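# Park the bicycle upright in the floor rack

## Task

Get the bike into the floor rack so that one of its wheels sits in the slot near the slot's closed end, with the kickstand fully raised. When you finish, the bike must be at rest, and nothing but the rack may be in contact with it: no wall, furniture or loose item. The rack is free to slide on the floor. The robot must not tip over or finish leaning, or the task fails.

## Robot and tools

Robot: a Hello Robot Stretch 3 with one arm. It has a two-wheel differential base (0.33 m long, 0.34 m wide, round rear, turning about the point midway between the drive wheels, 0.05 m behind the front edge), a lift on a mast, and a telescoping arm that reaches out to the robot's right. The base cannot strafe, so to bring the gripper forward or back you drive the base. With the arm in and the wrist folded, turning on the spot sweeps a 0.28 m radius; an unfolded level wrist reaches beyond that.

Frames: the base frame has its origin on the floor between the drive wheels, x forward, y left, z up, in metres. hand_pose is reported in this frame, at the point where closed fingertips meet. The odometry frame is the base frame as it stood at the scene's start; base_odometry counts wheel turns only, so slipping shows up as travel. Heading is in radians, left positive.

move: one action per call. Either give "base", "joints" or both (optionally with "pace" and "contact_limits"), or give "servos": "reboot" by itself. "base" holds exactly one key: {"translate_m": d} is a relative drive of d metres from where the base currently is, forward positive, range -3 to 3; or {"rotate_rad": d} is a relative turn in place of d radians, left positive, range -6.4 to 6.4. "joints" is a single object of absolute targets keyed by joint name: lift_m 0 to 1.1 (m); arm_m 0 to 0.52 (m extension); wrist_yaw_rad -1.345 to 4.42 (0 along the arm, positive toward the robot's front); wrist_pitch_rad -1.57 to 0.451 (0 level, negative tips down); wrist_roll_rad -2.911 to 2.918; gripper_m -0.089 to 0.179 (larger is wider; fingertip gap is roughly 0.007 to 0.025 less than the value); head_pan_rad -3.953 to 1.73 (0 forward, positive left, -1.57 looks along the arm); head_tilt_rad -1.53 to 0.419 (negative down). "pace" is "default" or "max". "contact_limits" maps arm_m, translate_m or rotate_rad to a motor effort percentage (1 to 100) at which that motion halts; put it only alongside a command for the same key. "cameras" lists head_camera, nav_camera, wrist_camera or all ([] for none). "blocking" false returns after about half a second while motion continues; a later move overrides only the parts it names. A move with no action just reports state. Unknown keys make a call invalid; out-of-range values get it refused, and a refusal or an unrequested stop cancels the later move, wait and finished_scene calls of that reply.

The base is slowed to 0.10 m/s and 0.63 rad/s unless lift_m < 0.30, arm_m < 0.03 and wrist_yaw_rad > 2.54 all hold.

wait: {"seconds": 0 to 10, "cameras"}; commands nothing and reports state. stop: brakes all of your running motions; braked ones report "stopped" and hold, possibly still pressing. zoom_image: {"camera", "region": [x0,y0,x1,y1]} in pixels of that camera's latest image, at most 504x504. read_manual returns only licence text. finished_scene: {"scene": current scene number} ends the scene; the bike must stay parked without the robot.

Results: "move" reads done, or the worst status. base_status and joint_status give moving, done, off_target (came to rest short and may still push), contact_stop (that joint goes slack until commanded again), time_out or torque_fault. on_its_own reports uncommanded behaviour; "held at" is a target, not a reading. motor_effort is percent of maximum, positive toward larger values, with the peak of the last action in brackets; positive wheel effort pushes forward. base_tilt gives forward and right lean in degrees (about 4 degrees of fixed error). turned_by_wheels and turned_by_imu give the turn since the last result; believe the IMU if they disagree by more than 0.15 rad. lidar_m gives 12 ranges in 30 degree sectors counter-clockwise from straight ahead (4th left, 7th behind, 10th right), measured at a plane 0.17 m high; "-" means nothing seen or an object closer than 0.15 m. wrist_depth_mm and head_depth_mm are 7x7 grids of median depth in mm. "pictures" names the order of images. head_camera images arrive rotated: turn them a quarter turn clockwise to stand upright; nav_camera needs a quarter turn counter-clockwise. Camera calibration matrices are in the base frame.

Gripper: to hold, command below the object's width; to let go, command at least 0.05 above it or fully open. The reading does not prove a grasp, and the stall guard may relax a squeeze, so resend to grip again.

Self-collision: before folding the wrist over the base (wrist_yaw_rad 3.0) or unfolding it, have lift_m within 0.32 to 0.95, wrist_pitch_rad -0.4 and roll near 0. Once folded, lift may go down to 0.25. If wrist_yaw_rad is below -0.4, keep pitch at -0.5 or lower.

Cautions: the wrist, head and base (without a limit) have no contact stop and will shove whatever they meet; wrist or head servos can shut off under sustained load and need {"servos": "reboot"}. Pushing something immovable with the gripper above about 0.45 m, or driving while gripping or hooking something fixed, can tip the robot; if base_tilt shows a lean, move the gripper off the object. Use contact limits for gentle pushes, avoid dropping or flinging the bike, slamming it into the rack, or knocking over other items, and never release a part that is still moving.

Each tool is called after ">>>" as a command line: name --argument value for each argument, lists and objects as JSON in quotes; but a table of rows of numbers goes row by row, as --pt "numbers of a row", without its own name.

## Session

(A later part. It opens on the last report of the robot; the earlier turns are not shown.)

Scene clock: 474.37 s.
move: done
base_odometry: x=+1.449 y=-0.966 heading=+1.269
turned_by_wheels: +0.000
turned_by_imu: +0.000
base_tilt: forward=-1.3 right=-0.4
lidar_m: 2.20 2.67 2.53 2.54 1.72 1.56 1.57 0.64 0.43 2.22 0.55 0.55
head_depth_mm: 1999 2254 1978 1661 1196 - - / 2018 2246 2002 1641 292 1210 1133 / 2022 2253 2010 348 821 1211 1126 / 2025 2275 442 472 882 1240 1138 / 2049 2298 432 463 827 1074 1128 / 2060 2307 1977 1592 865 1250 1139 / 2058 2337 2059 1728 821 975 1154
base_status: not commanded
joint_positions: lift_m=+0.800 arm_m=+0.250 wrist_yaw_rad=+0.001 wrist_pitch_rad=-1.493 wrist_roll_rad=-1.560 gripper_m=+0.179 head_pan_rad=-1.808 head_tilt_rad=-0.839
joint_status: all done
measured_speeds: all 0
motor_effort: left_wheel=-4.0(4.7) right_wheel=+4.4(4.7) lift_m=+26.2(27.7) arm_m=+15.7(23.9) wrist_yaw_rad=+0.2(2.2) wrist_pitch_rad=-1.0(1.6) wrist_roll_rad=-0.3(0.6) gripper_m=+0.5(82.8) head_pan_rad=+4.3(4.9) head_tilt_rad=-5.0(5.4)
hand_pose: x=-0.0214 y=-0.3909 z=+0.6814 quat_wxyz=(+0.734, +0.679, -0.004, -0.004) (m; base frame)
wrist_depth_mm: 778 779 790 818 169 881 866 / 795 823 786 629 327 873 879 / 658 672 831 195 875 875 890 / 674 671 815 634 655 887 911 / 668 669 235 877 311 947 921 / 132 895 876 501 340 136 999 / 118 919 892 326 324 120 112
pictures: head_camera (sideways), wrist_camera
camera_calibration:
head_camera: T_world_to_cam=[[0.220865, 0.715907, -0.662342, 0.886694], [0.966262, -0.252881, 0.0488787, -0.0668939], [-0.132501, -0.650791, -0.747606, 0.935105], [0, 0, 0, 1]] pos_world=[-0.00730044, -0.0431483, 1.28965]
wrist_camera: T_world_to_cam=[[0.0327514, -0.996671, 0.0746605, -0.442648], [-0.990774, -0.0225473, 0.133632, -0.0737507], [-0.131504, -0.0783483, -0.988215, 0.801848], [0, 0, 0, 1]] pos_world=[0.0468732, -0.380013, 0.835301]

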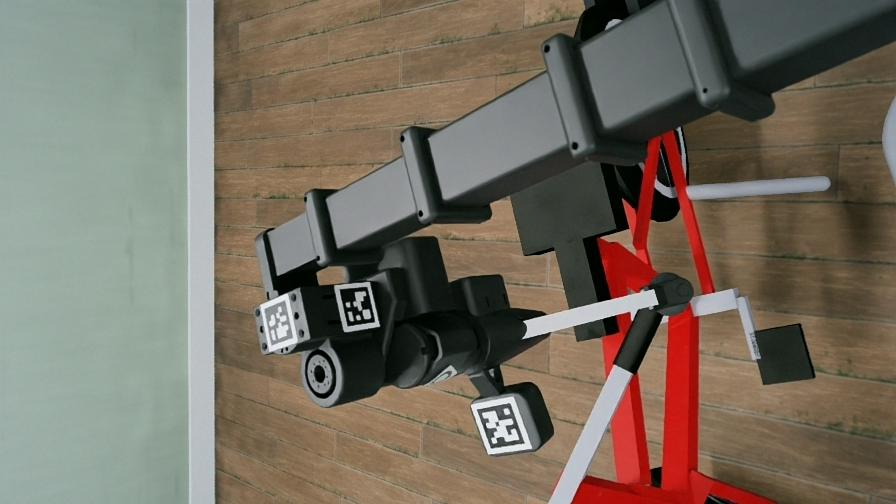

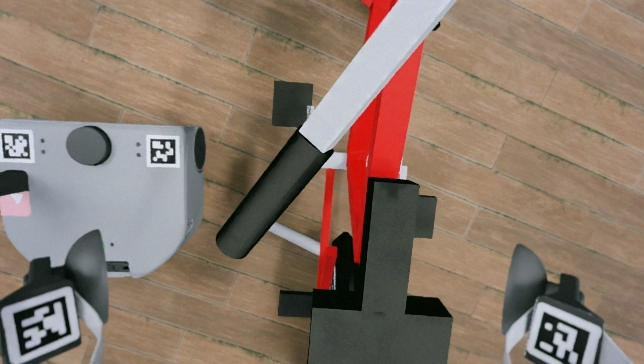

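>>> move --base '{"translate_m": -0.027}' --joints '{"arm_m": 0.337, "gripper_m":0.11, "wrist_pitch_rad":-1.56}' --cameras '[]'

>>> move --joints '{"lift_m": 0.71}' --cameras '["head_camera","wrist_camera"]'

Scene clock: 487.27 s.
move: done
base_odometry: x=+1.440 y=-0.992 heading=+1.269
turned_by_wheels: +0.000
turned_by_imu: +0.000
base_tilt: forward=-1.3 right=-0.4
lidar_m: 2.22 2.70 2.54 2.55 1.70 1.53 1.53 0.64 0.42 0.50 0.56 0.57
head_depth_mm: 1986 2236 1972 1662 1287 - - / 2020 2271 1988 1675 295 1208 1133 / 2032 2254 1989 353 820 1211 1120 / 2024 2220 439 1657 850 1236 1144 / 2032 2198 508 601 869 1068 1147 / 2039 2283 508 1598 1474 1269 1118 / 2068 2327 2040 1668 1463 1226 1157
base_status: done
joint_positions: lift_m=+0.800 arm_m=+0.337 wrist_yaw_rad=+0.001 wrist_pitch_rad=-1.547 wrist_roll_rad=-1.560 gripper_m=+0.110 head_pan_rad=-1.808 head_tilt_rad=-0.839
joint_status: all done
joint sent to its limit — wrist_pitch_rad, lower limit.
measured_speeds: all 0
motor_effort: left_wheel=-4.2(8.9) right_wheel=-0.9(4.2) lift_m=+24.5(25.4) arm_m=+15.7(22.2) wrist_yaw_rad=-0.3(1.9) wrist_pitch_rad=-1.2(3.0) wrist_roll_rad=-0.3(0.7) gripper_m=+0.8(82.2) head_pan_rad=+4.3(4.7) head_tilt_rad=-4.9(5.6)
hand_pose: x=-0.0214 y=-0.4641 z=+0.6820 quat_wxyz=(+0.715, +0.699, -0.003, -0.004) (m; base frame)
wrist_depth_mm: 795 805 176 310 814 820 817 / 804 807 632 633 849 841 817 / 674 684 864 642 840 870 860 / 678 227 863 649 847 873 879 / 697 701 878 304 878 875 914 / 883 122 316 313 145 919 948 / 907 918 318 314 313 118 974
pictures: none
No camera images: "cameras" was empty.

Scene clock: 488.93 s.
move: done
base_odometry: x=+1.440 y=-0.992 heading=+1.269
turned_by_wheels: +0.000
turned_by_imu: +0.000
base_tilt: forward=-1.3 right=-0.5
lidar_m: 2.22 2.69 2.53 2.55 1.69 1.53 1.54 0.64 0.42 0.50 0.56 0.57
head_depth_mm: 1989 2230 1972 1668 1441 1223 307 / 2000 2270 1989 1678 1440 348 320 / 2013 2276 2012 1610 414 1096 1123 / 2009 2255 1957 507 852 1229 1141 / 2026 2286 567 613 840 1071 1149 / 2028 2294 2043 649 1441 1272 1116 / 2046 2317 2053 1716 1472 1231 1155
base_status: not commanded
joint_positions: lift_m=+0.710 arm_m=+0.337 wrist_yaw_rad=+0.001 wrist_pitch_rad=-1.547 wrist_roll_rad=-1.560 gripper_m=+0.110 head_pan_rad=-1.808 head_tilt_rad=-0.839
joint_status: all done
measured_speeds: all 0
motor_effort: left_wheel=-4.1(4.7) right_wheel=-0.9(1.2) lift_m=+18.6(22.9) arm_m=+14.4(16.4) wrist_yaw_rad=-0.2(1.4) wrist_pitch_rad=-1.4(1.9) wrist_roll_rad=-0.2(0.6) gripper_m=+0.0(0.9) head_pan_rad=+4.0(4.3) head_tilt_rad=-5.0(5.5)
hand_pose: x=-0.0214 y=-0.4640 z=+0.5920 quat_wxyz=(+0.715, +0.699, -0.003, -0.004) (m; base frame)
wrist_depth_mm: 98 107 709 232 729 728 724 / 101 731 727 531 752 761 738 / 113 588 760 260 759 762 762 / 125 600 764 205 766 780 774 / 607 618 799 208 777 790 798 / 666 122 784 216 147 810 828 / 785 804 221 219 216 118 858
pictures: head_camera (sideways), wrist_camera
camera_calibration:
head_camera: T_world_to_cam=[[0.220843, 0.715913, -0.662342, 0.886694], [0.96627, -0.252852, 0.0488787, -0.0668939], [-0.132481, -0.650795, -0.747606, 0.935105], [0, 0, 0, 1]] pos_world=[-0.00729915, -0.0431487, 1.28965]
wrist_camera: T_world_to_cam=[[0.0327097, -0.999243, 0.0210747, -0.478398], [-0.990771, -0.0296429, 0.132263, -0.0659429], [-0.131538, -0.0252064, -0.990991, 0.734061], [0, 0, 0, 1]] pos_world=[0.0468707, -0.461488, 0.746251]

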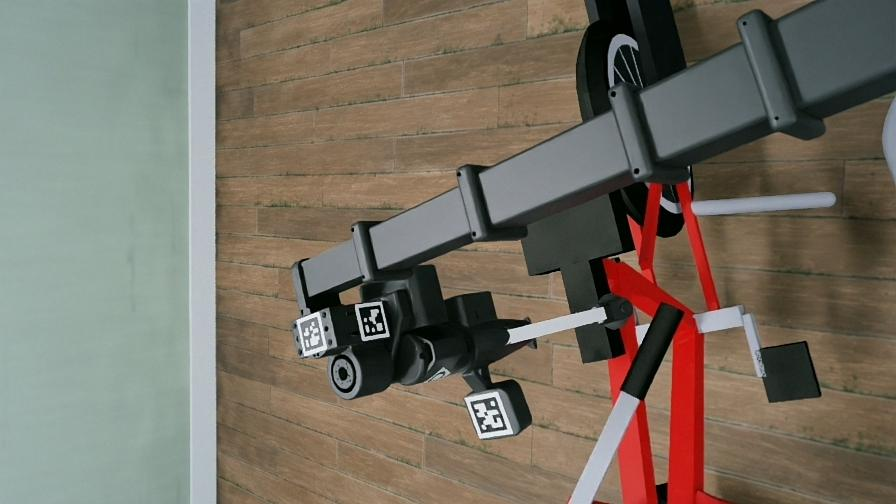

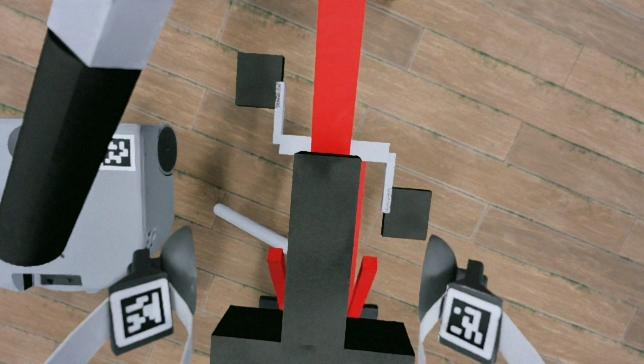

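>>> move --joints '{"lift_m": 0.642, "arm_m":0.339}' --cameras '["wrist_camera"]'

>>> move --joints '{"gripper_m": -0.06}' --cameras '["head_camera","wrist_camera"]'

Scene clock: 495.23 s.
move: done
base_odometry: x=+1.440 y=-0.992 heading=+1.269
turned_by_wheels: +0.000
turned_by_imu: +0.000
base_tilt: forward=-1.3 right=-0.4
lidar_m: 2.22 2.71 2.54 2.55 1.69 1.53 1.54 0.64 0.42 0.50 0.56 0.57
head_depth_mm: 1988 2237 1983 1670 1440 1247 381 / 2002 2251 1988 1671 1456 420 370 / 2020 2268 1987 1689 487 442 1120 / 2036 2293 2015 586 835 1244 1137 / 2047 2295 2029 624 824 1070 1146 / 2047 2308 2040 1669 862 1259 1116 / 2062 2317 2046 1713 1476 1226 1155
base_status: not commanded
joint_positions: lift_m=+0.642 arm_m=+0.339 wrist_yaw_rad=+0.001 wrist_pitch_rad=-1.547 wrist_roll_rad=-1.560 gripper_m=+0.110 head_pan_rad=-1.808 head_tilt_rad=-0.839
joint_status: all done
measured_speeds: all 0
motor_effort: left_wheel=-4.4(4.7) right_wheel=-1.0(1.2) lift_m=+18.7(24.1) arm_m=+14.7(23.7) wrist_yaw_rad=-0.4(1.8) wrist_pitch_rad=-1.3(1.8) wrist_roll_rad=-0.4(0.5) gripper_m=-0.1(1.4) head_pan_rad=+4.0(4.4) head_tilt_rad=-4.7(5.8)
hand_pose: x=-0.0214 y=-0.4660 z=+0.5240 quat_wxyz=(+0.715, +0.699, -0.003, -0.004) (m; base frame)
wrist_depth_mm: 646 666 656 168 660 688 658 / 650 664 467 181 668 682 662 / 525 678 677 191 696 692 699 / 519 594 700 136 697 714 711 / 535 546 704 139 485 747 726 / 540 121 725 140 249 759 752 / 101 125 752 144 728 118 777
pictures: wrist_camera
camera_calibration:
wrist_camera: T_world_to_cam=[[0.0327095, -0.999247, 0.0208511, -0.47879], [-0.990771, -0.0296722, 0.132256, -0.0570173], [-0.131538, -0.0249847, -0.990996, 0.666735], [0, 0, 0, 1]] pos_world=[0.0468706, -0.463463, 0.678256]

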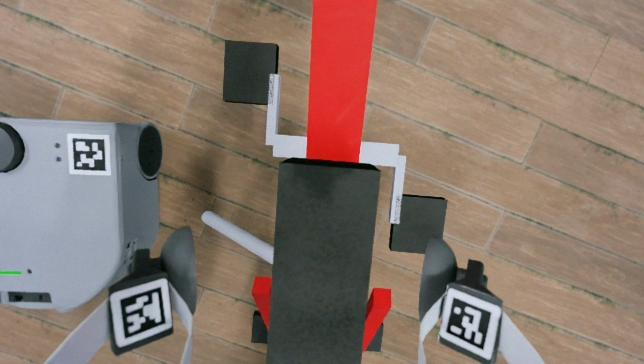

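Scene clock: 497.47 s.
move: done
base_odometry: x=+1.440 y=-0.992 heading=+1.269
turned_by_wheels: +0.000
turned_by_imu: +0.000
base_tilt: forward=-1.3 right=-0.5
lidar_m: 2.22 2.71 2.54 2.56 1.70 1.53 1.53 0.64 0.42 0.50 0.56 0.57
head_depth_mm: 1996 2245 1968 1660 1437 1243 382 / 1997 2248 1990 1674 1443 420 370 / 2011 2233 1999 1692 485 442 1124 / 2008 2277 2004 589 839 1237 1140 / 2033 2331 2019 625 826 1072 1144 / 2048 2301 2018 1658 868 1246 1119 / 2070 2324 2050 1712 1470 1229 1156
base_status: not commanded
joint_positions: lift_m=+0.642 arm_m=+0.339 wrist_yaw_rad=+0.000 wrist_pitch_rad=-1.534 wrist_roll_rad=-1.560 gripper_m=-0.059 head_pan_rad=-1.808 head_tilt_rad=-0.839
joint_status: all done
measured_speeds: all 0
motor_effort: left_wheel=-4.4(4.9) right_wheel=-1.0(1.1) lift_m=+38.1(38.1) arm_m=+8.7(15.9) wrist_yaw_rad=+0.4(2.0) wrist_pitch_rad=-4.0(4.3) wrist_roll_rad=-0.1(0.7) gripper_m=-32.4(99.6) head_pan_rad=+3.9(4.4) head_tilt_rad=-4.6(5.3)
hand_pose: x=-0.0214 y=-0.4694 z=+0.5237 quat_wxyz=(+0.720, +0.694, -0.004, -0.004) (m; base frame)
wrist_depth_mm: 631 651 655 165 653 670 663 / 646 651 473 180 679 691 676 / 511 661 682 190 685 705 690 / 521 599 709 135 696 706 719 / 526 606 709 137 481 743 720 / 543 702 129 140 713 741 773 / 746 737 122 142 124 756 791
pictures: head_camera (sideways), wrist_camera
camera_calibration:
head_camera: T_world_to_cam=[[0.220844, 0.715913, -0.662342, 0.886694], [0.96627, -0.252852, 0.0488787, -0.0668939], [-0.132481, -0.650795, -0.747606, 0.935105], [0, 0, 0, 1]] pos_world=[-0.00729915, -0.0431487, 1.28965]
wrist_camera: T_world_to_cam=[[0.0316572, -0.998923, 0.0339156, -0.488866], [-0.990802, -0.0268971, 0.132621, -0.0559514], [-0.131566, -0.0378021, -0.990586, 0.660124], [0, 0, 0, 1]] pos_world=[0.0468892, -0.464891, 0.67791]

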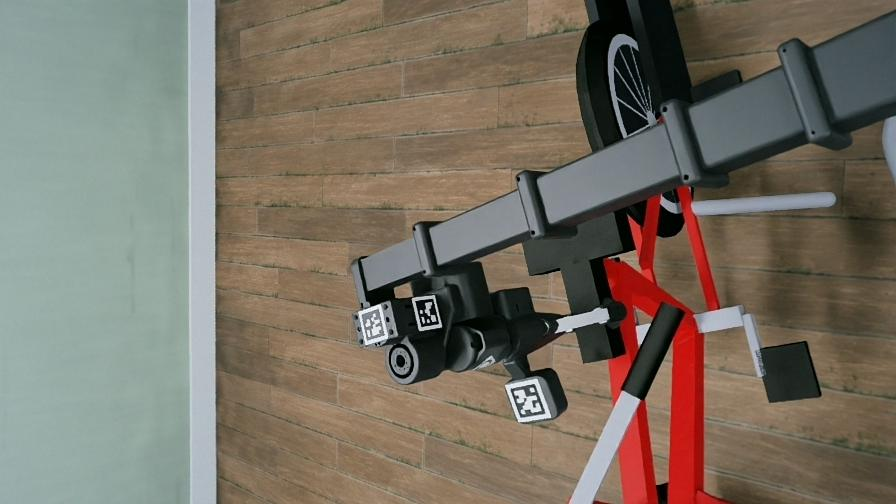

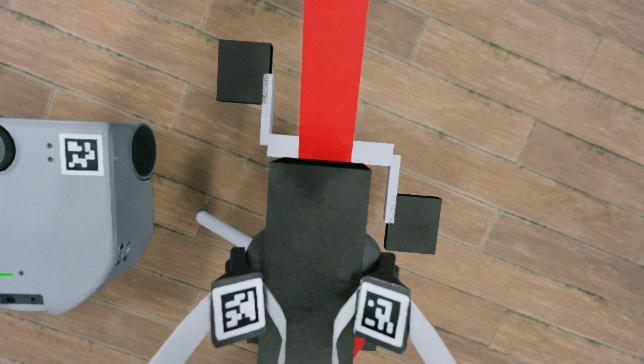

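>>> move --base '{"translate_m": -0.06}' --joints '{"head_pan_rad": -2.1, "head_tilt_rad": -0.9}' --contact_limits '{"translate_m": 85}' --cameras '["head_camera","wrist_camera"]'

Scene clock: 500.87 s.
move: done
base_odometry: x=+1.423 y=-1.049 heading=+1.270
turned_by_wheels: +0.001
turned_by_imu: +0.002
base_tilt: forward=-1.3 right=-0.4
lidar_m: 2.28 2.78 2.56 2.58 1.63 1.47 1.48 0.62 0.43 0.51 0.62 0.63
head_depth_mm: 2236 2207 1879 1599 1360 1248 1120 / 2203 2252 1852 1613 1338 1245 364 / 2166 2262 1893 1617 1201 408 942 / 2098 2265 1894 1617 481 457 1135 / 2047 2231 1899 1632 492 1225 1143 / 2009 2204 1906 574 860 1210 1137 / 1945 2183 1928 601 820 1214 1112
base_status: done
joint_positions: lift_m=+0.642 arm_m=+0.339 wrist_yaw_rad=-0.009 wrist_pitch_rad=-1.463 wrist_roll_rad=-1.551 gripper_m=-0.056 head_pan_rad=-2.092 head_tilt_rad=-0.888
joint_status: all done
measured_speeds: all 0
on_its_own: right_wheel is at rest, and its effort (-27.2) is outside its rest range (-21 to +21); wrist_pitch_rad is at rest, and its effort (-16.9) is outside its rest range (-8 to +12)
motor_effort: left_wheel=+10.8(16.8) right_wheel=-27.2(47.5) lift_m=+15.6(41.1) arm_m=-5.6(5.7) wrist_yaw_rad=+7.9(9.2) wrist_pitch_rad=-16.9(17.2) wrist_roll_rad=-3.4(3.6) gripper_m=-21.5(22.1) head_pan_rad=-3.4(6.2) head_tilt_rad=-5.1(6.4)
contact_limits: translate_m 85 (maximum 100)
hand_pose: x=-0.0214 y=-0.4876 z=+0.5234 quat_wxyz=(+0.744, +0.668, -0.010, -0.010) (m; base frame)
wrist_depth_mm: 623 637 630 174 674 686 727 / 628 635 483 186 692 707 733 / 548 650 666 192 713 728 760 / 493 669 683 137 729 750 781 / 505 693 677 139 500 760 777 / 505 666 127 142 148 759 800 / 697 680 121 144 126 792 806
pictures: head_camera (sideways), wrist_camera
camera_calibration:
head_camera: T_world_to_cam=[[0.428186, 0.652925, -0.624777, 0.836484], [0.855667, -0.515305, 0.0479035, -0.0649465], [-0.290673, -0.555113, -0.779332, 0.977325], [0, 0, 0, 1]] pos_world=[-0.0185151, -0.0371021, 1.28739]
wrist_camera: T_world_to_cam=[[0.0144134, -0.994418, 0.10452, -0.542175], [-0.991081, -0.000358683, 0.133258, -0.0438391], [-0.132477, -0.105509, -0.985555, 0.623465], [0, 0, 0, 1]] pos_world=[0.0469613, -0.473383, 0.676969]

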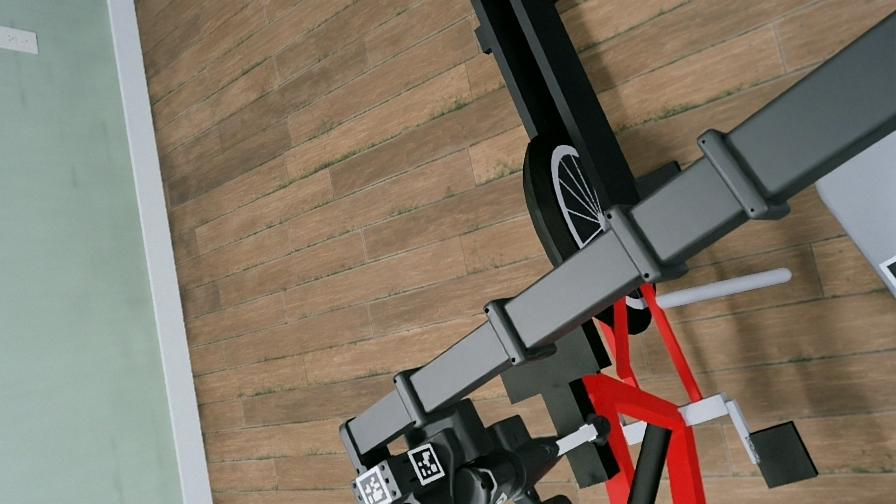

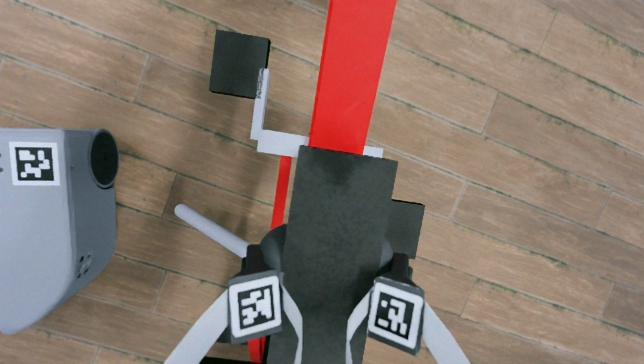

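>>> move --base '{"translate_m": -0.06}' --contact_limits '{"translate_m": 85}' --cameras '["head_camera","wrist_camera"]'

Scene clock: 508.90 s.
move: done
base_odometry: x=+1.405 y=-1.106 heading=+1.271
turned_by_wheels: +0.001
turned_by_imu: +0.001
base_tilt: forward=-1.3 right=-0.4
lidar_m: 2.33 2.85 2.58 2.46 1.58 1.42 1.43 0.58 0.43 0.44 0.67 0.70
head_depth_mm: 2194 2245 1865 1609 1330 1243 1119 / 2173 2237 1887 1606 1306 1255 365 / 2098 2285 1882 1621 1149 408 947 / 2062 2234 1887 1618 481 457 1128 / 2041 2218 1906 1626 491 1221 1134 / 1980 2166 1915 575 860 1230 1137 / 1929 2204 1930 601 824 1092 1122
base_status: done
joint_positions: lift_m=+0.642 arm_m=+0.339 wrist_yaw_rad=-0.008 wrist_pitch_rad=-1.423 wrist_roll_rad=-1.538 gripper_m=-0.053 head_pan_rad=-2.092 head_tilt_rad=-0.889
joint_status: not commanded
measured_speeds: all 0
on_its_own: gripper_m is held at -0.054, not at your -0.060, by its stall guard, which is not easing now; right_wheel is at rest, and its effort (-26.0) is outside its rest range (-21 to +21); wrist_pitch_rad is at rest, and its effort (-24.6) is outside its rest range (-8 to +12)
motor_effort: left_wheel=+10.1(18.7) right_wheel=-26.0(49.2) lift_m=+28.5(28.5) arm_m=-22.4(23.5) wrist_yaw_rad=+7.5(8.5) wrist_pitch_rad=-24.6(24.6) wrist_roll_rad=-8.0(8.0) gripper_m=-22.1(23.1) head_pan_rad=-3.4(4.2) head_tilt_rad=-5.4(5.8)
contact_limits: translate_m 85 (maximum 100)
hand_pose: x=-0.0215 y=-0.4980 z=+0.5237 quat_wxyz=(+0.757, +0.653, -0.015, -0.014) (m; base frame)
wrist_depth_mm: 605 609 632 655 178 730 774 / 600 622 470 679 708 746 749 / 608 642 662 191 739 775 783 / 497 654 672 139 745 765 828 / 521 665 672 140 761 795 827 / 529 671 126 141 143 807 856 / 688 671 123 145 125 837 891
pictures: head_camera (sideways), wrist_camera
camera_calibration:
head_camera: T_world_to_cam=[[0.42829, 0.652961, -0.624668, 0.836341], [0.855616, -0.51539, 0.0479006, -0.0649423], [-0.290671, -0.554991, -0.77942, 0.977439], [0, 0, 0, 1]] pos_world=[-0.0185176, -0.0370981, 1.28738]
wrist_camera: T_world_to_cam=[[0.00202552, -0.989481, 0.144645, -0.571347], [-0.991152, 0.0172104, 0.131611, -0.0343578], [-0.132716, -0.143632, -0.980692, 0.601136], [0, 0, 0, 1]] pos_world=[0.0468841, -0.478403, 0.676693]

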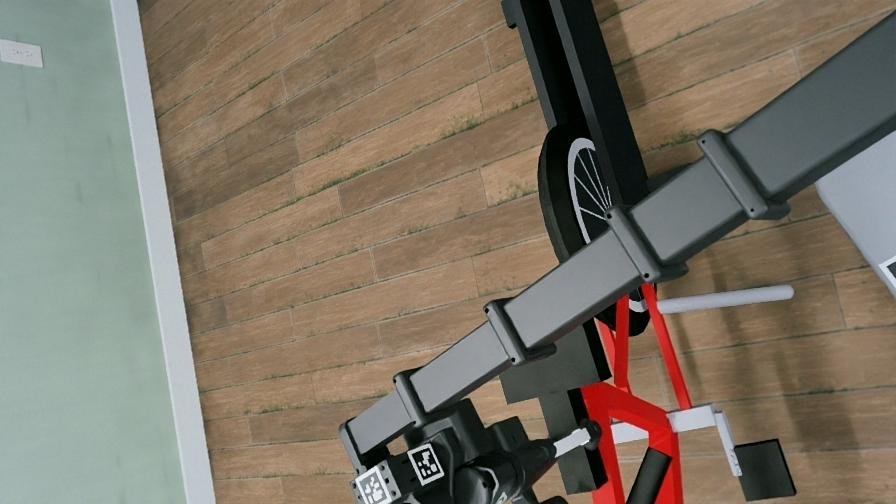

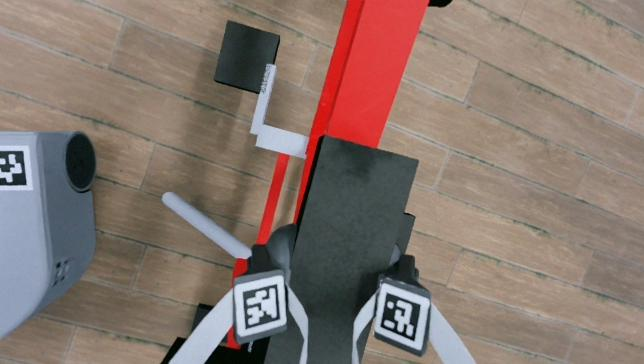

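>>> move --base '{"rotate_rad": -0.15}' --contact_limits '{"rotate_rad": 85}' --cameras '["head_camera","wrist_camera"]'

Scene clock: 533.40 s.
move: done
base_odometry: x=+1.405 y=-1.106 heading=+1.121
turned_by_wheels: -0.150
turned_by_imu: -0.133
base_tilt: forward=-1.3 right=-0.5
lidar_m: 2.32 2.62 2.58 2.58 1.69 1.42 1.42 0.61 0.45 0.45 0.69 0.71
head_depth_mm: 2145 2158 1879 1604 1334 1243 1120 / 2315 2268 1882 1617 1333 1252 364 / 2222 2249 1896 1600 1178 407 947 / 2158 2283 1898 1630 472 458 1123 / 2075 2227 1904 1630 492 1226 1139 / 2003 2197 1919 574 857 1232 1131 / 1935 2157 1921 600 837 1088 1126
base_status: done
joint_positions: lift_m=+0.642 arm_m=+0.339 wrist_yaw_rad=-0.009 wrist_pitch_rad=-1.397 wrist_roll_rad=-1.536 gripper_m=-0.053 head_pan_rad=-2.092 head_tilt_rad=-0.889
joint_status: not commanded
measured_speeds: all 0
on_its_own: gripper_m is held at -0.054, not at your -0.060, by its stall guard, which is not easing now; lift_m is at rest, and its effort (+1.8) is outside its rest range (+3 to +55); wrist_pitch_rad is at rest, and its effort (-29.4) is outside its rest range (-8 to +12)
motor_effort: left_wheel=+2.3(33.6) right_wheel=-2.8(55.6) lift_m=+1.8(32.6) arm_m=+2.5(19.8) wrist_yaw_rad=+7.3(10.6) wrist_pitch_rad=-29.4(31.1) wrist_roll_rad=-8.3(8.4) gripper_m=-22.4(23.0) head_pan_rad=-3.5(3.7) head_tilt_rad=-5.1(5.6)
contact_limits: rotate_rad 85 (maximum 100)
hand_pose: x=-0.0216 y=-0.5045 z=+0.5242 quat_wxyz=(+0.765, +0.643, -0.016, -0.015) (m; base frame)
wrist_depth_mm: 590 603 461 659 717 737 774 / 595 620 644 652 724 772 812 / 587 643 657 139 142 781 827 / 525 651 670 141 760 812 832 / 556 666 680 143 762 828 864 / 648 677 125 144 145 829 897 / 653 675 122 148 125 852 897
pictures: head_camera (sideways), wrist_camera
camera_calibration:
head_camera: T_world_to_cam=[[0.428518, 0.65299, -0.624481, 0.836095], [0.855489, -0.515602, 0.0478955, -0.064935], [-0.290708, -0.554761, -0.77957, 0.977635], [0, 0, 0, 1]] pos_world=[-0.0185246, -0.0370893, 1.28737]
wrist_camera: T_world_to_cam=[[0.0000047903, -0.985405, 0.170229, -0.589326], [-0.991106, 0.0226483, 0.131132, -0.0313862], [-0.133074, -0.168715, -0.97664, 0.585882], [0, 0, 0, 1]] pos_world=[0.0468612, -0.481166, 0.676631]

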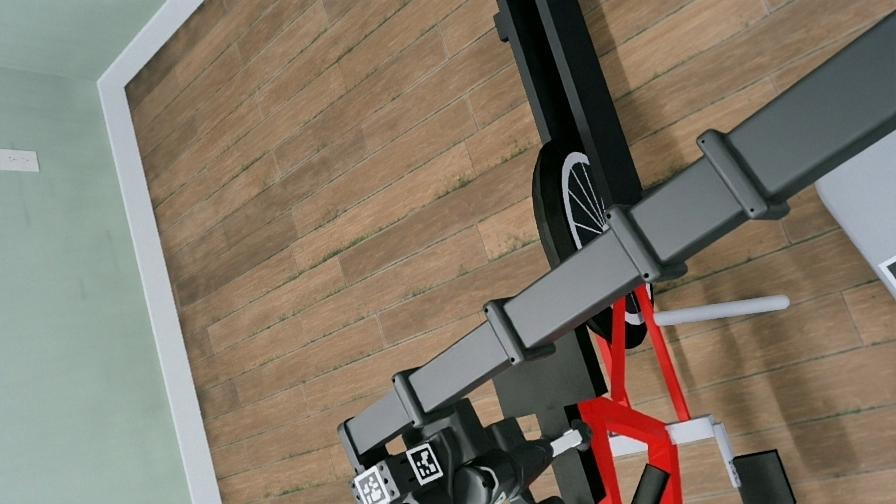

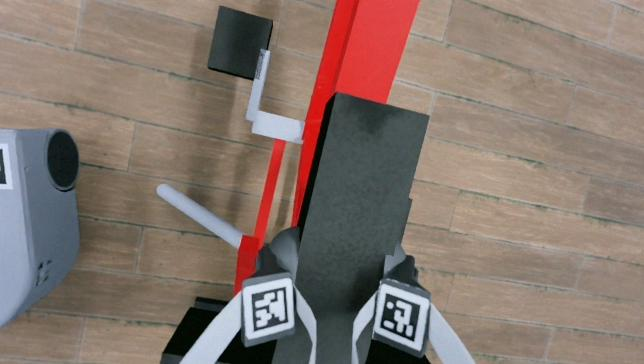

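>>> move --joints '{"head_pan_rad": -1.5, "head_tilt_rad": -0.75}' --cameras '["head_camera","nav_camera"]'

Scene clock: 540.43 s.
move: done
base_odometry: x=+1.405 y=-1.106 heading=+1.120
turned_by_wheels: +0.000
turned_by_imu: +0.000
base_tilt: forward=-1.3 right=-0.5
lidar_m: 2.32 2.62 2.58 2.58 1.70 1.43 1.42 0.61 0.45 0.45 0.68 0.71
head_depth_mm: 1873 2106 2219 1805 1482 442 386 / 1895 2147 2219 618 584 951 1148 / 1937 2197 2246 626 711 1090 1149 / 2004 2251 2256 1843 872 1174 1173 / 2027 2305 2307 1851 1445 1287 1158 / 2071 2376 2299 1857 1011 1315 1184 / 2117 2441 2331 1817 1563 1224 1186
base_status: not commanded
joint_positions: lift_m=+0.642 arm_m=+0.339 wrist_yaw_rad=-0.011 wrist_pitch_rad=-1.337 wrist_roll_rad=-1.536 gripper_m=-0.053 head_pan_rad=-1.508 head_tilt_rad=-0.754
joint_status: all done
measured_speeds: all 0
on_its_own: wrist_pitch_rad is held at -1.380, not at your -1.560, by its stall guard, which is not easing now; gripper_m is held at -0.054, not at your -0.060, by its stall guard, which is not easing now
motor_effort: left_wheel=-3.4(3.8) right_wheel=+8.1(8.3) lift_m=+14.8(14.8) arm_m=+7.0(8.2) wrist_yaw_rad=+9.3(10.4) wrist_pitch_rad=-8.1(8.3) wrist_roll_rad=-8.0(8.2) gripper_m=-22.7(23.3) head_pan_rad=+3.6(7.9) head_tilt_rad=+2.1(4.0)
contact_limits: rotate_rad 85 (maximum 100)
hand_pose: x=-0.0217 y=-0.5200 z=+0.5259 quat_wxyz=(+0.784, +0.620, -0.016, -0.015) (m; base frame)
wrist_depth_mm: 576 609 452 346 730 776 836 / 575 598 647 195 746 766 854 / 592 624 651 139 749 810 869 / 605 637 667 142 791 833 919 / 611 641 516 144 805 831 941 / 627 666 127 145 802 859 946 / 639 653 124 147 124 911 957
pictures: head_camera (sideways), nav_camera (sideways)
camera_calibration:
head_camera: T_world_to_cam=[[0.00327401, 0.690384, -0.723435, 0.967635], [0.997583, 0.0479607, 0.0502843, -0.0689203], [0.0694119, -0.721851, -0.688558, 0.85708], [0, 0, 0, 1]] pos_world=[0.00609406, -0.0460508, 1.29364]
nav_camera: T_world_to_cam=[[0.047098, -0.686835, 0.725286, -0.900459], [-0.993875, -0.10489, -0.0347898, 0.103907], [0.0999699, -0.719205, -0.687568, 0.850293], [0, 0, 0, 1]] pos_world=[0.0606771, 0.00396699, 1.24134]

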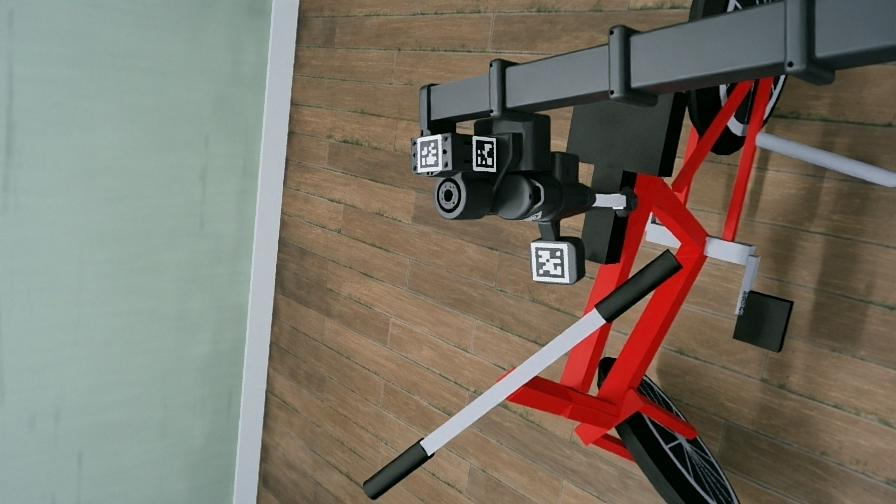

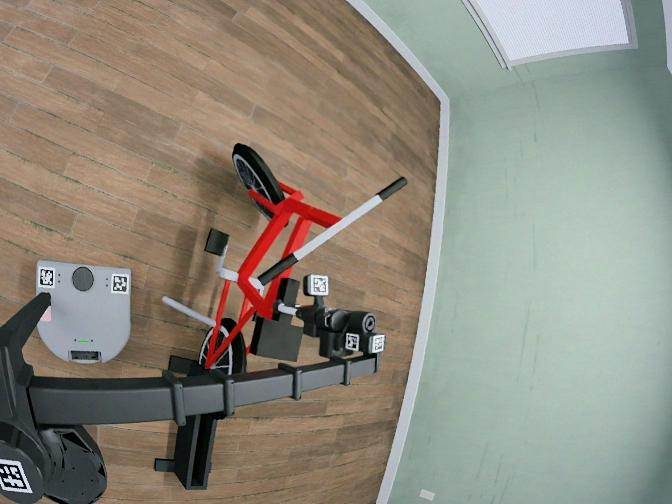

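>>> move --base '{"rotate_rad": -0.15}' --joints '{"head_pan_rad": -2.1, "head_tilt_rad": -0.95}' --contact_limits '{"rotate_rad": 85}' --cameras '["head_camera","wrist_camera"]'

Scene clock: 547.43 s.
move: done
base_odometry: x=+1.405 y=-1.106 heading=+0.971
turned_by_wheels: -0.149
turned_by_imu: -0.084
base_tilt: forward=-1.3 right=-0.5
lidar_m: 2.31 2.50 2.61 2.58 1.82 1.44 1.43 1.55 0.53 0.46 0.69 0.71
head_depth_mm: 1971 2021 1766 1544 1367 1235 364 / 2272 2104 1787 1552 1325 1207 365 / 2359 2102 1796 1554 1273 397 968 / 2288 2108 1800 1564 449 1219 982 / 2176 2120 1795 513 1071 1230 1128 / 2086 2149 1802 614 991 1244 1127 / 1999 2138 604 609 926 1193 1132
base_status: done
joint_positions: lift_m=+0.642 arm_m=+0.339 wrist_yaw_rad=+0.003 wrist_pitch_rad=-1.296 wrist_roll_rad=-1.545 gripper_m=-0.053 head_pan_rad=-2.092 head_tilt_rad=-0.939
joint_status: all done
measured_speeds: all 0
on_its_own: wrist_pitch_rad is held at -1.380, not at your -1.560, by its stall guard, which is not easing now; gripper_m is held at -0.054, not at your -0.060, by its stall guard, which is not easing now; wrist_pitch_rad is at rest, and its effort (-15.5) is outside its rest range (-8 to +12)
motor_effort: left_wheel=+11.6(28.8) right_wheel=-20.1(48.5) lift_m=+22.4(22.4) arm_m=+10.0(11.6) wrist_yaw_rad=-2.2(10.7) wrist_pitch_rad=-15.5(16.2) wrist_roll_rad=-5.2(8.0) gripper_m=-22.6(23.4) head_pan_rad=-3.2(8.0) head_tilt_rad=-4.7(6.6)
contact_limits: rotate_rad 85 (maximum 100)
hand_pose: x=-0.0212 y=-0.5303 z=+0.5275 quat_wxyz=(+0.797, +0.604, -0.009, -0.007) (m; base frame)
wrist_depth_mm: 553 586 448 188 726 804 886 / 578 592 638 193 761 802 915 / 587 616 638 141 781 839 900 / 588 628 669 144 800 885 957 / 592 630 512 146 805 859 989 / 616 648 126 145 823 916 - / 619 652 123 147 124 911 -
pictures: head_camera (sideways), wrist_camera
camera_calibration:
head_camera: T_world_to_cam=[[0.44359, 0.679033, -0.584929, 0.784472], [0.854252, -0.517749, 0.0467901, -0.0634853], [-0.271074, -0.520432, -0.809734, 1.01673], [0, 0, 0, 1]] pos_world=[-0.0181412, -0.036411, 1.28511]
wrist_camera: T_world_to_cam=[[0.0206125, -0.96308, 0.268426, -0.65483], [-0.991202, 0.0154242, 0.131455, -0.0349218], [-0.130742, -0.268774, -0.954289, 0.520052], [0, 0, 0, 1]] pos_world=[0.0468758, -0.490338, 0.676644]

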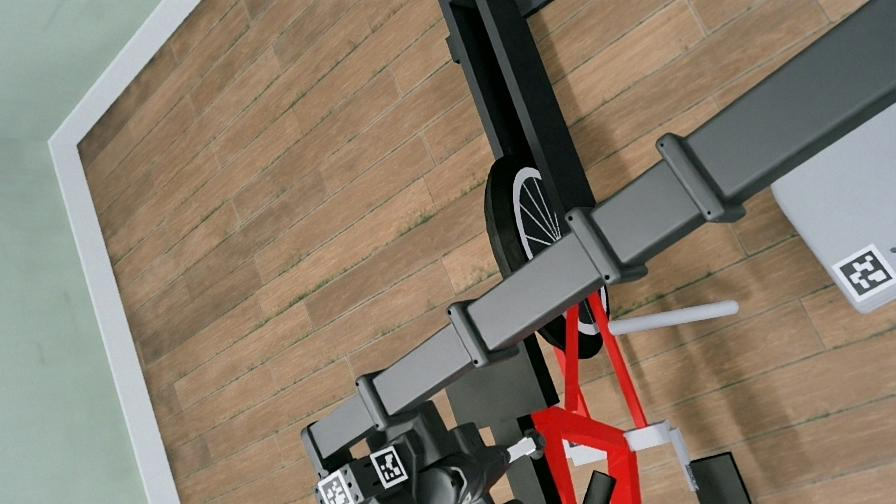

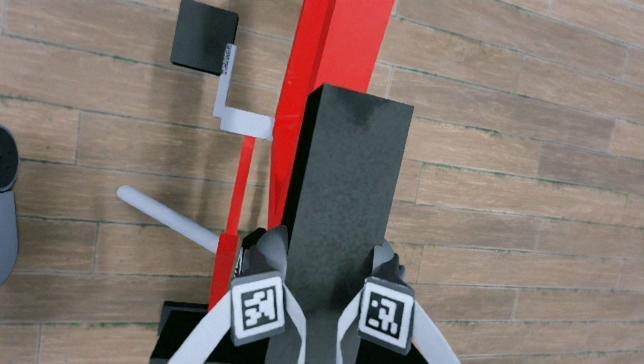

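>>> move --joints '{"head_pan_rad": -2.5, "head_tilt_rad": -0.95, "arm_m":0.375, "wrist_pitch_rad":-1.5}' --cameras '["head_camera","wrist_camera"]'

Scene clock: 558.83 s.
move: off_target
base_odometry: x=+1.405 y=-1.106 heading=+0.970
turned_by_wheels: -0.001
turned_by_imu: +0.004
base_tilt: forward=-1.4 right=-0.6
lidar_m: 2.31 2.51 2.61 2.58 1.81 1.45 1.43 1.55 0.53 0.46 0.69 0.71
head_depth_mm: 1449 1652 1738 1539 1368 404 358 / 1572 1788 1783 1555 1374 1232 364 / 1695 1959 1783 1469 1379 1240 947 / 1864 2038 1790 1540 1364 398 970 / 2041 2122 1807 1586 1227 414 1123 / 2276 2122 1811 1586 1003 1200 1131 / 2309 2151 1822 1579 468 1210 1138
base_status: not commanded
joint_positions: lift_m=+0.642 arm_m=+0.375 wrist_yaw_rad=-0.005 wrist_pitch_rad=-1.433 wrist_roll_rad=-1.545 gripper_m=-0.053 head_pan_rad=-2.492 head_tilt_rad=-0.939
joint_status: wrist_pitch_rad off_target (ended at -1.433, target -1.500); the others done
measured_speeds: all 0
on_its_own: gripper_m is held at -0.054, not at your -0.060, by its stall guard, which is not easing now; lift_m is at rest, and its effort (-7.1) is outside its rest range (+3 to +55); wrist_pitch_rad is at rest, and its effort (-12.4) is outside its rest range (-8 to +12)
motor_effort: left_wheel=+1.8(11.4) right_wheel=-3.2(20.1) lift_m=-7.1(27.3) arm_m=+14.4(18.5) wrist_yaw_rad=+4.6(5.6) wrist_pitch_rad=-12.4(26.9) wrist_roll_rad=-5.3(5.4) gripper_m=-22.6(23.5) head_pan_rad=-3.9(5.2) head_tilt_rad=-5.2(7.6)
contact_limits: rotate_rad 85 (maximum 100)
hand_pose: x=-0.0214 y=-0.5315 z=+0.5236 quat_wxyz=(+0.754, +0.657, -0.011, -0.010) (m; base frame)
wrist_depth_mm: 604 620 473 643 703 738 730 / 615 640 654 190 722 739 757 / 613 641 662 138 710 755 781 / 535 645 667 141 736 770 776 / 574 678 695 143 761 789 831 / 658 677 127 145 782 810 857 / 696 672 125 148 125 828 887
pictures: head_camera (sideways), wrist_camera
camera_calibration:
head_camera: T_world_to_cam=[[0.672758, 0.453051, -0.584929, 0.783074], [0.585632, -0.809225, 0.0467901, -0.0618467], [-0.452141, -0.374032, -0.809734, 1.01784], [0, 0, 0, 1]] pos_world=[-0.0303938, -0.0241164, 1.28511]
wrist_camera: T_world_to_cam=[[0.0130267, -0.990748, 0.135086, -0.599943], [-0.991138, 0.00506664, 0.132738, -0.0407556], [-0.132194, -0.135618, -0.981902, 0.601163], [0, 0, 0, 1]] pos_world=[0.046891, -0.512658, 0.676738]

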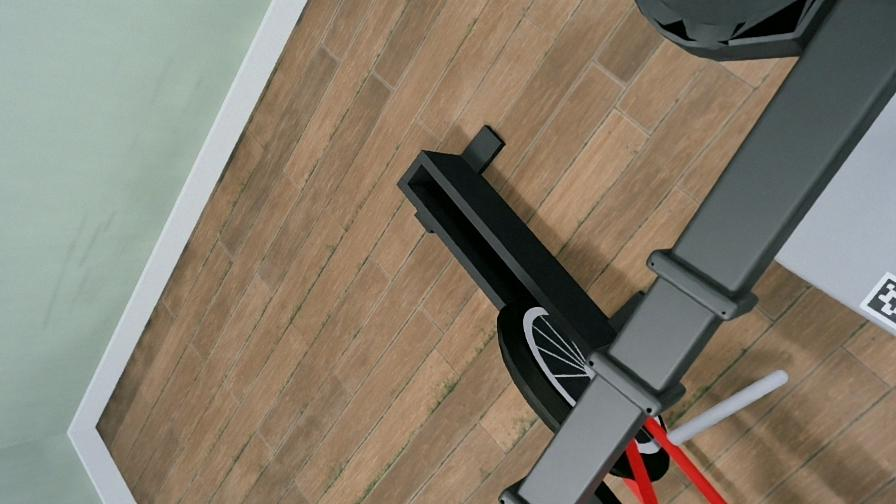

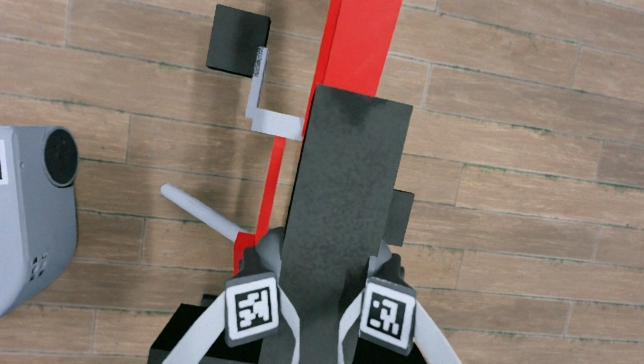

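>>> move --joints '{"arm_m":0.315, "wrist_pitch_rad":-1.42, "head_pan_rad":-2.1}' --cameras '["head_camera","wrist_camera"]'

Scene clock: 600.57 s.
move: off_target
base_odometry: x=+1.405 y=-1.106 heading=+0.971
turned_by_wheels: +0.001
turned_by_imu: +0.002
base_tilt: forward=-1.3 right=-0.4
lidar_m: 2.31 2.52 2.61 2.57 1.81 1.44 1.43 0.65 0.52 0.46 0.68 0.71
head_depth_mm: 1950 2024 1777 1511 1368 1231 363 / 2254 2082 1774 1545 1332 1232 364 / 2362 2106 1779 1554 1269 398 966 / 2286 2122 1799 1561 452 1200 982 / 2179 2118 1797 1546 1033 1224 1125 / 2096 2131 1804 563 969 1244 1128 / 2009 2141 1833 589 896 1197 1132
base_status: not commanded
joint_positions: lift_m=+0.642 arm_m=+0.315 wrist_yaw_rad=+0.009 wrist_pitch_rad=-1.293 wrist_roll_rad=-1.547 gripper_m=-0.053 head_pan_rad=-2.108 head_tilt_rad=-0.939
joint_status: wrist_pitch_rad off_target (ended at -1.293, target -1.420); the others done
measured_speeds: all 0
on_its_own: gripper_m is held at -0.054, not at your -0.060, by its stall guard, which is not easing now; right_wheel is at rest, and its effort (-29.1) is outside its rest range (-21 to +21); wrist_pitch_rad is at rest, and its effort (-23.5) is outside its rest range (-8 to +12)
motor_effort: left_wheel=+15.6(15.7) right_wheel=-29.1(29.1) lift_m=+32.6(32.6) arm_m=-21.4(27.3) wrist_yaw_rad=-8.9(8.9) wrist_pitch_rad=-23.5(24.0) wrist_roll_rad=-4.4(5.4) gripper_m=-22.5(23.7) head_pan_rad=+3.9(8.0) head_tilt_rad=-5.3(5.8)
contact_limits: rotate_rad 85 (maximum 100)
hand_pose: x=-0.0210 y=-0.5072 z=+0.5277 quat_wxyz=(+0.798, +0.603, -0.006, -0.004) (m; base frame)
wrist_depth_mm: 568 600 462 358 752 803 871 / 567 609 648 195 761 828 912 / 585 623 657 142 146 884 964 / 594 626 665 144 803 852 950 / 598 637 668 144 811 863 996 / 614 636 125 146 149 921 - / 624 639 124 147 126 964 -
pictures: head_camera (sideways), wrist_camera
camera_calibration:
head_camera: T_world_to_cam=[[0.454394, 0.671851, -0.584929, 0.784406], [0.845862, -0.531346, 0.0467901, -0.0634341], [-0.279364, -0.51603, -0.809734, 1.01678], [0, 0, 0, 1]] pos_world=[-0.0187205, -0.0360186, 1.28511]
wrist_camera: T_world_to_cam=[[0.0280875, -0.961967, 0.271719, -0.63361], [-0.991218, 0.00833597, 0.131973, -0.0389074], [-0.129219, -0.27304, -0.953285, 0.523806], [0, 0, 0, 1]] pos_world=[0.0469165, -0.466167, 0.676635]

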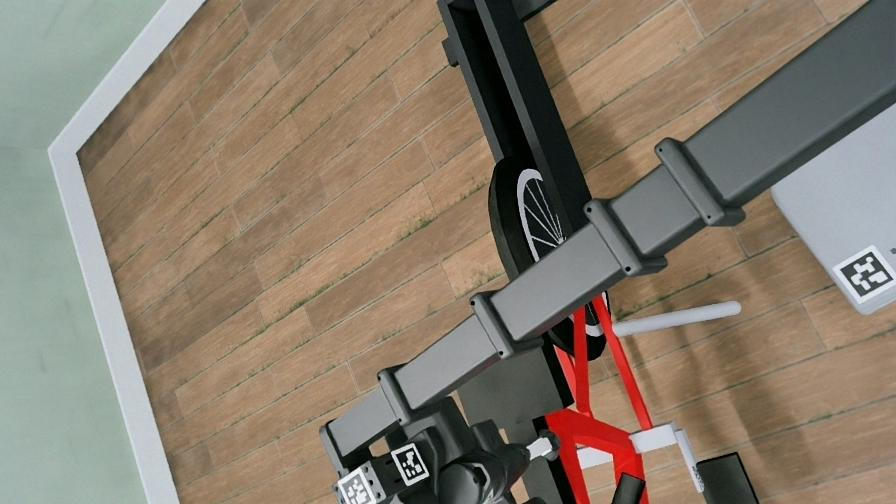

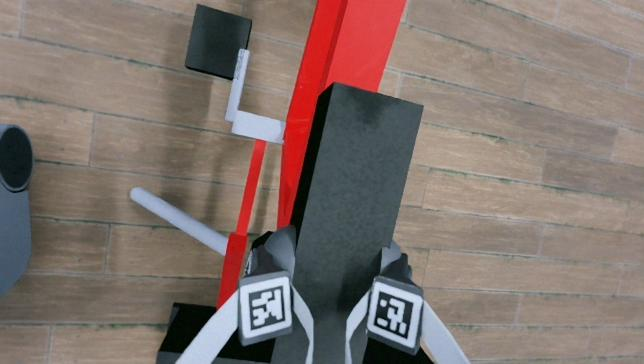

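>>> move --joints '{"arm_m":0.335, "wrist_pitch_rad":-1.38}' --cameras '[]'

>>> move --joints '{"gripper_m":0.11}' --cameras '["head_camera","wrist_camera"]'

Scene clock: 605.77 s.
move: off_target
base_odometry: x=+1.405 y=-1.106 heading=+0.971
turned_by_wheels: -0.001
turned_by_imu: -0.001
base_tilt: forward=-1.4 right=-0.5
lidar_m: 2.31 2.51 2.60 2.58 1.82 1.44 1.43 1.55 0.53 0.46 0.69 0.71
head_depth_mm: 1959 2021 1764 1445 1370 1229 363 / 2242 2079 1779 1540 1335 1232 365 / 2366 2105 1793 1553 1281 398 968 / 2311 2098 1784 1567 453 1193 984 / 2191 2121 1802 1537 1065 1223 1130 / 2082 2121 1825 620 986 1246 1132 / 1999 2152 637 606 906 1212 1134
base_status: not commanded
joint_positions: lift_m=+0.642 arm_m=+0.335 wrist_yaw_rad=-0.005 wrist_pitch_rad=-1.286 wrist_roll_rad=-1.546 gripper_m=-0.053 head_pan_rad=-2.108 head_tilt_rad=-0.939
joint_status: wrist_pitch_rad off_target (ended at -1.286, target -1.380); the others done
measured_speeds: all 0
on_its_own: gripper_m is held at -0.054, not at your -0.060, by its stall guard, which is not easing now; wrist_pitch_rad is at rest, and its effort (-17.0) is outside its rest range (-8 to +12)
motor_effort: left_wheel=+4.1(15.6) right_wheel=-4.9(29.1) lift_m=+25.1(32.2) arm_m=+11.4(17.9) wrist_yaw_rad=+4.5(7.7) wrist_pitch_rad=-17.0(23.1) wrist_roll_rad=-4.7(4.9) gripper_m=-22.8(23.0) head_pan_rad=+4.1(4.9) head_tilt_rad=-5.1(5.7)
contact_limits: rotate_rad 85 (maximum 100)
hand_pose: x=-0.0216 y=-0.5288 z=+0.5281 quat_wxyz=(+0.800, +0.600, -0.011, -0.010) (m; base frame)
wrist_depth_mm: 559 585 451 190 739 834 881 / 572 601 635 193 777 829 883 / 577 614 643 143 782 845 930 / 586 630 662 144 784 888 976 / 617 622 503 146 809 888 976 / 611 646 126 145 853 922 - / 626 658 125 149 124 949 -
pictures: none
No camera images: "cameras" was empty.

Scene clock: 607.93 s.
move: done
base_odometry: x=+1.405 y=-1.106 heading=+0.970
turned_by_wheels: +0.000
turned_by_imu: +0.000
base_tilt: forward=-1.3 right=-0.4
lidar_m: 2.31 2.50 2.60 2.58 1.81 1.45 1.43 1.55 0.53 0.46 0.69 0.71
head_depth_mm: 1965 2015 1765 1439 1357 1232 363 / 2257 2083 1771 1551 1334 1229 365 / 2370 2096 1791 1563 1282 396 965 / 2314 2121 1783 1560 454 1204 984 / 2183 2106 1799 1540 1060 1220 1124 / 2089 2146 1812 609 1118 1239 1124 / 2003 2128 612 605 910 1213 1129
base_status: not commanded
joint_positions: lift_m=+0.642 arm_m=+0.335 wrist_yaw_rad=-0.004 wrist_pitch_rad=-1.364 wrist_roll_rad=-1.553 gripper_m=+0.110 head_pan_rad=-2.108 head_tilt_rad=-0.939
joint_status: all done
measured_speeds: all 0
on_its_own: wrist_pitch_rad moved -0.078 to your old target -1.380
motor_effort: left_wheel=+1.7(4.1) right_wheel=-1.1(5.0) lift_m=+19.1(25.5) arm_m=+8.1(12.8) wrist_yaw_rad=+3.6(5.7) wrist_pitch_rad=-2.8(17.3) wrist_roll_rad=-2.8(5.1) gripper_m=-0.4(80.0) head_pan_rad=+3.7(5.0) head_tilt_rad=-5.1(5.9)
contact_limits: rotate_rad 85 (maximum 100)
hand_pose: x=-0.0215 y=-0.5091 z=+0.5250 quat_wxyz=(+0.776, +0.631, -0.008, -0.008) (m; base frame)
wrist_depth_mm: 585 603 448 650 184 758 812 / 584 613 642 661 193 783 829 / 595 628 674 441 142 768 841 / 544 642 673 340 144 801 851 / 574 638 674 243 147 823 900 / 640 121 411 169 148 884 914 / 101 125 149 150 151 118 939
pictures: head_camera (sideways), wrist_camera
camera_calibration:
head_camera: T_world_to_cam=[[0.454373, 0.671865, -0.584929, 0.784406], [0.845878, -0.53132, 0.0467901, -0.0634342], [-0.279348, -0.516039, -0.809734, 1.01678], [0, 0, 0, 1]] pos_world=[-0.0187193, -0.0360194, 1.28511]
wrist_camera: T_world_to_cam=[[0.0210707, -0.979037, 0.202591, -0.607231], [-0.990976, 0.00637778, 0.133888, -0.0410442], [-0.132374, -0.203584, -0.970067, 0.564713], [0, 0, 0, 1]] pos_world=[0.046874, -0.479273, 0.676324]

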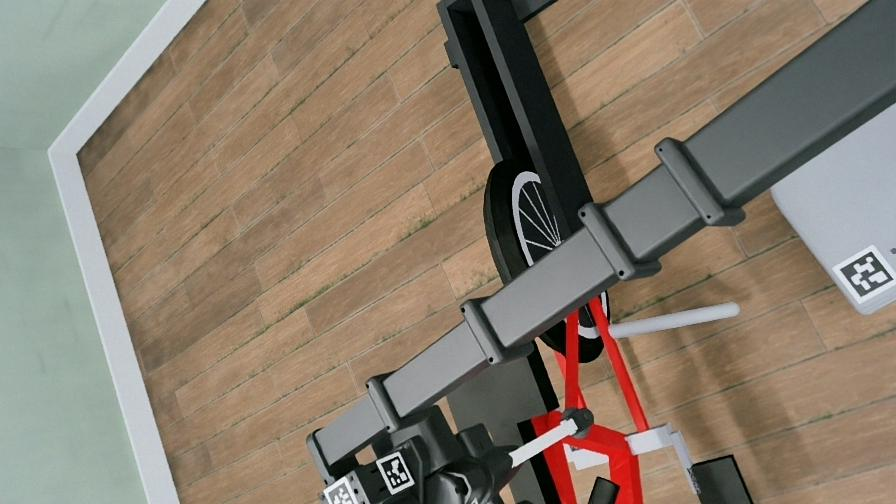

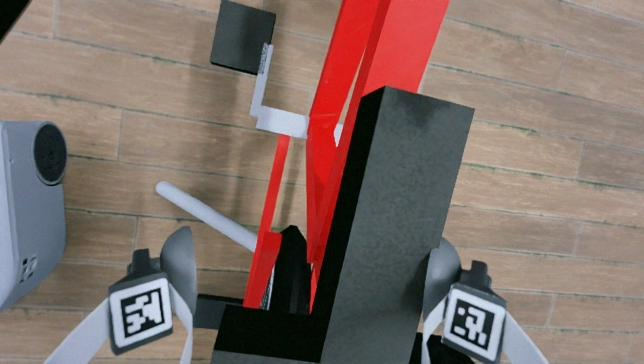

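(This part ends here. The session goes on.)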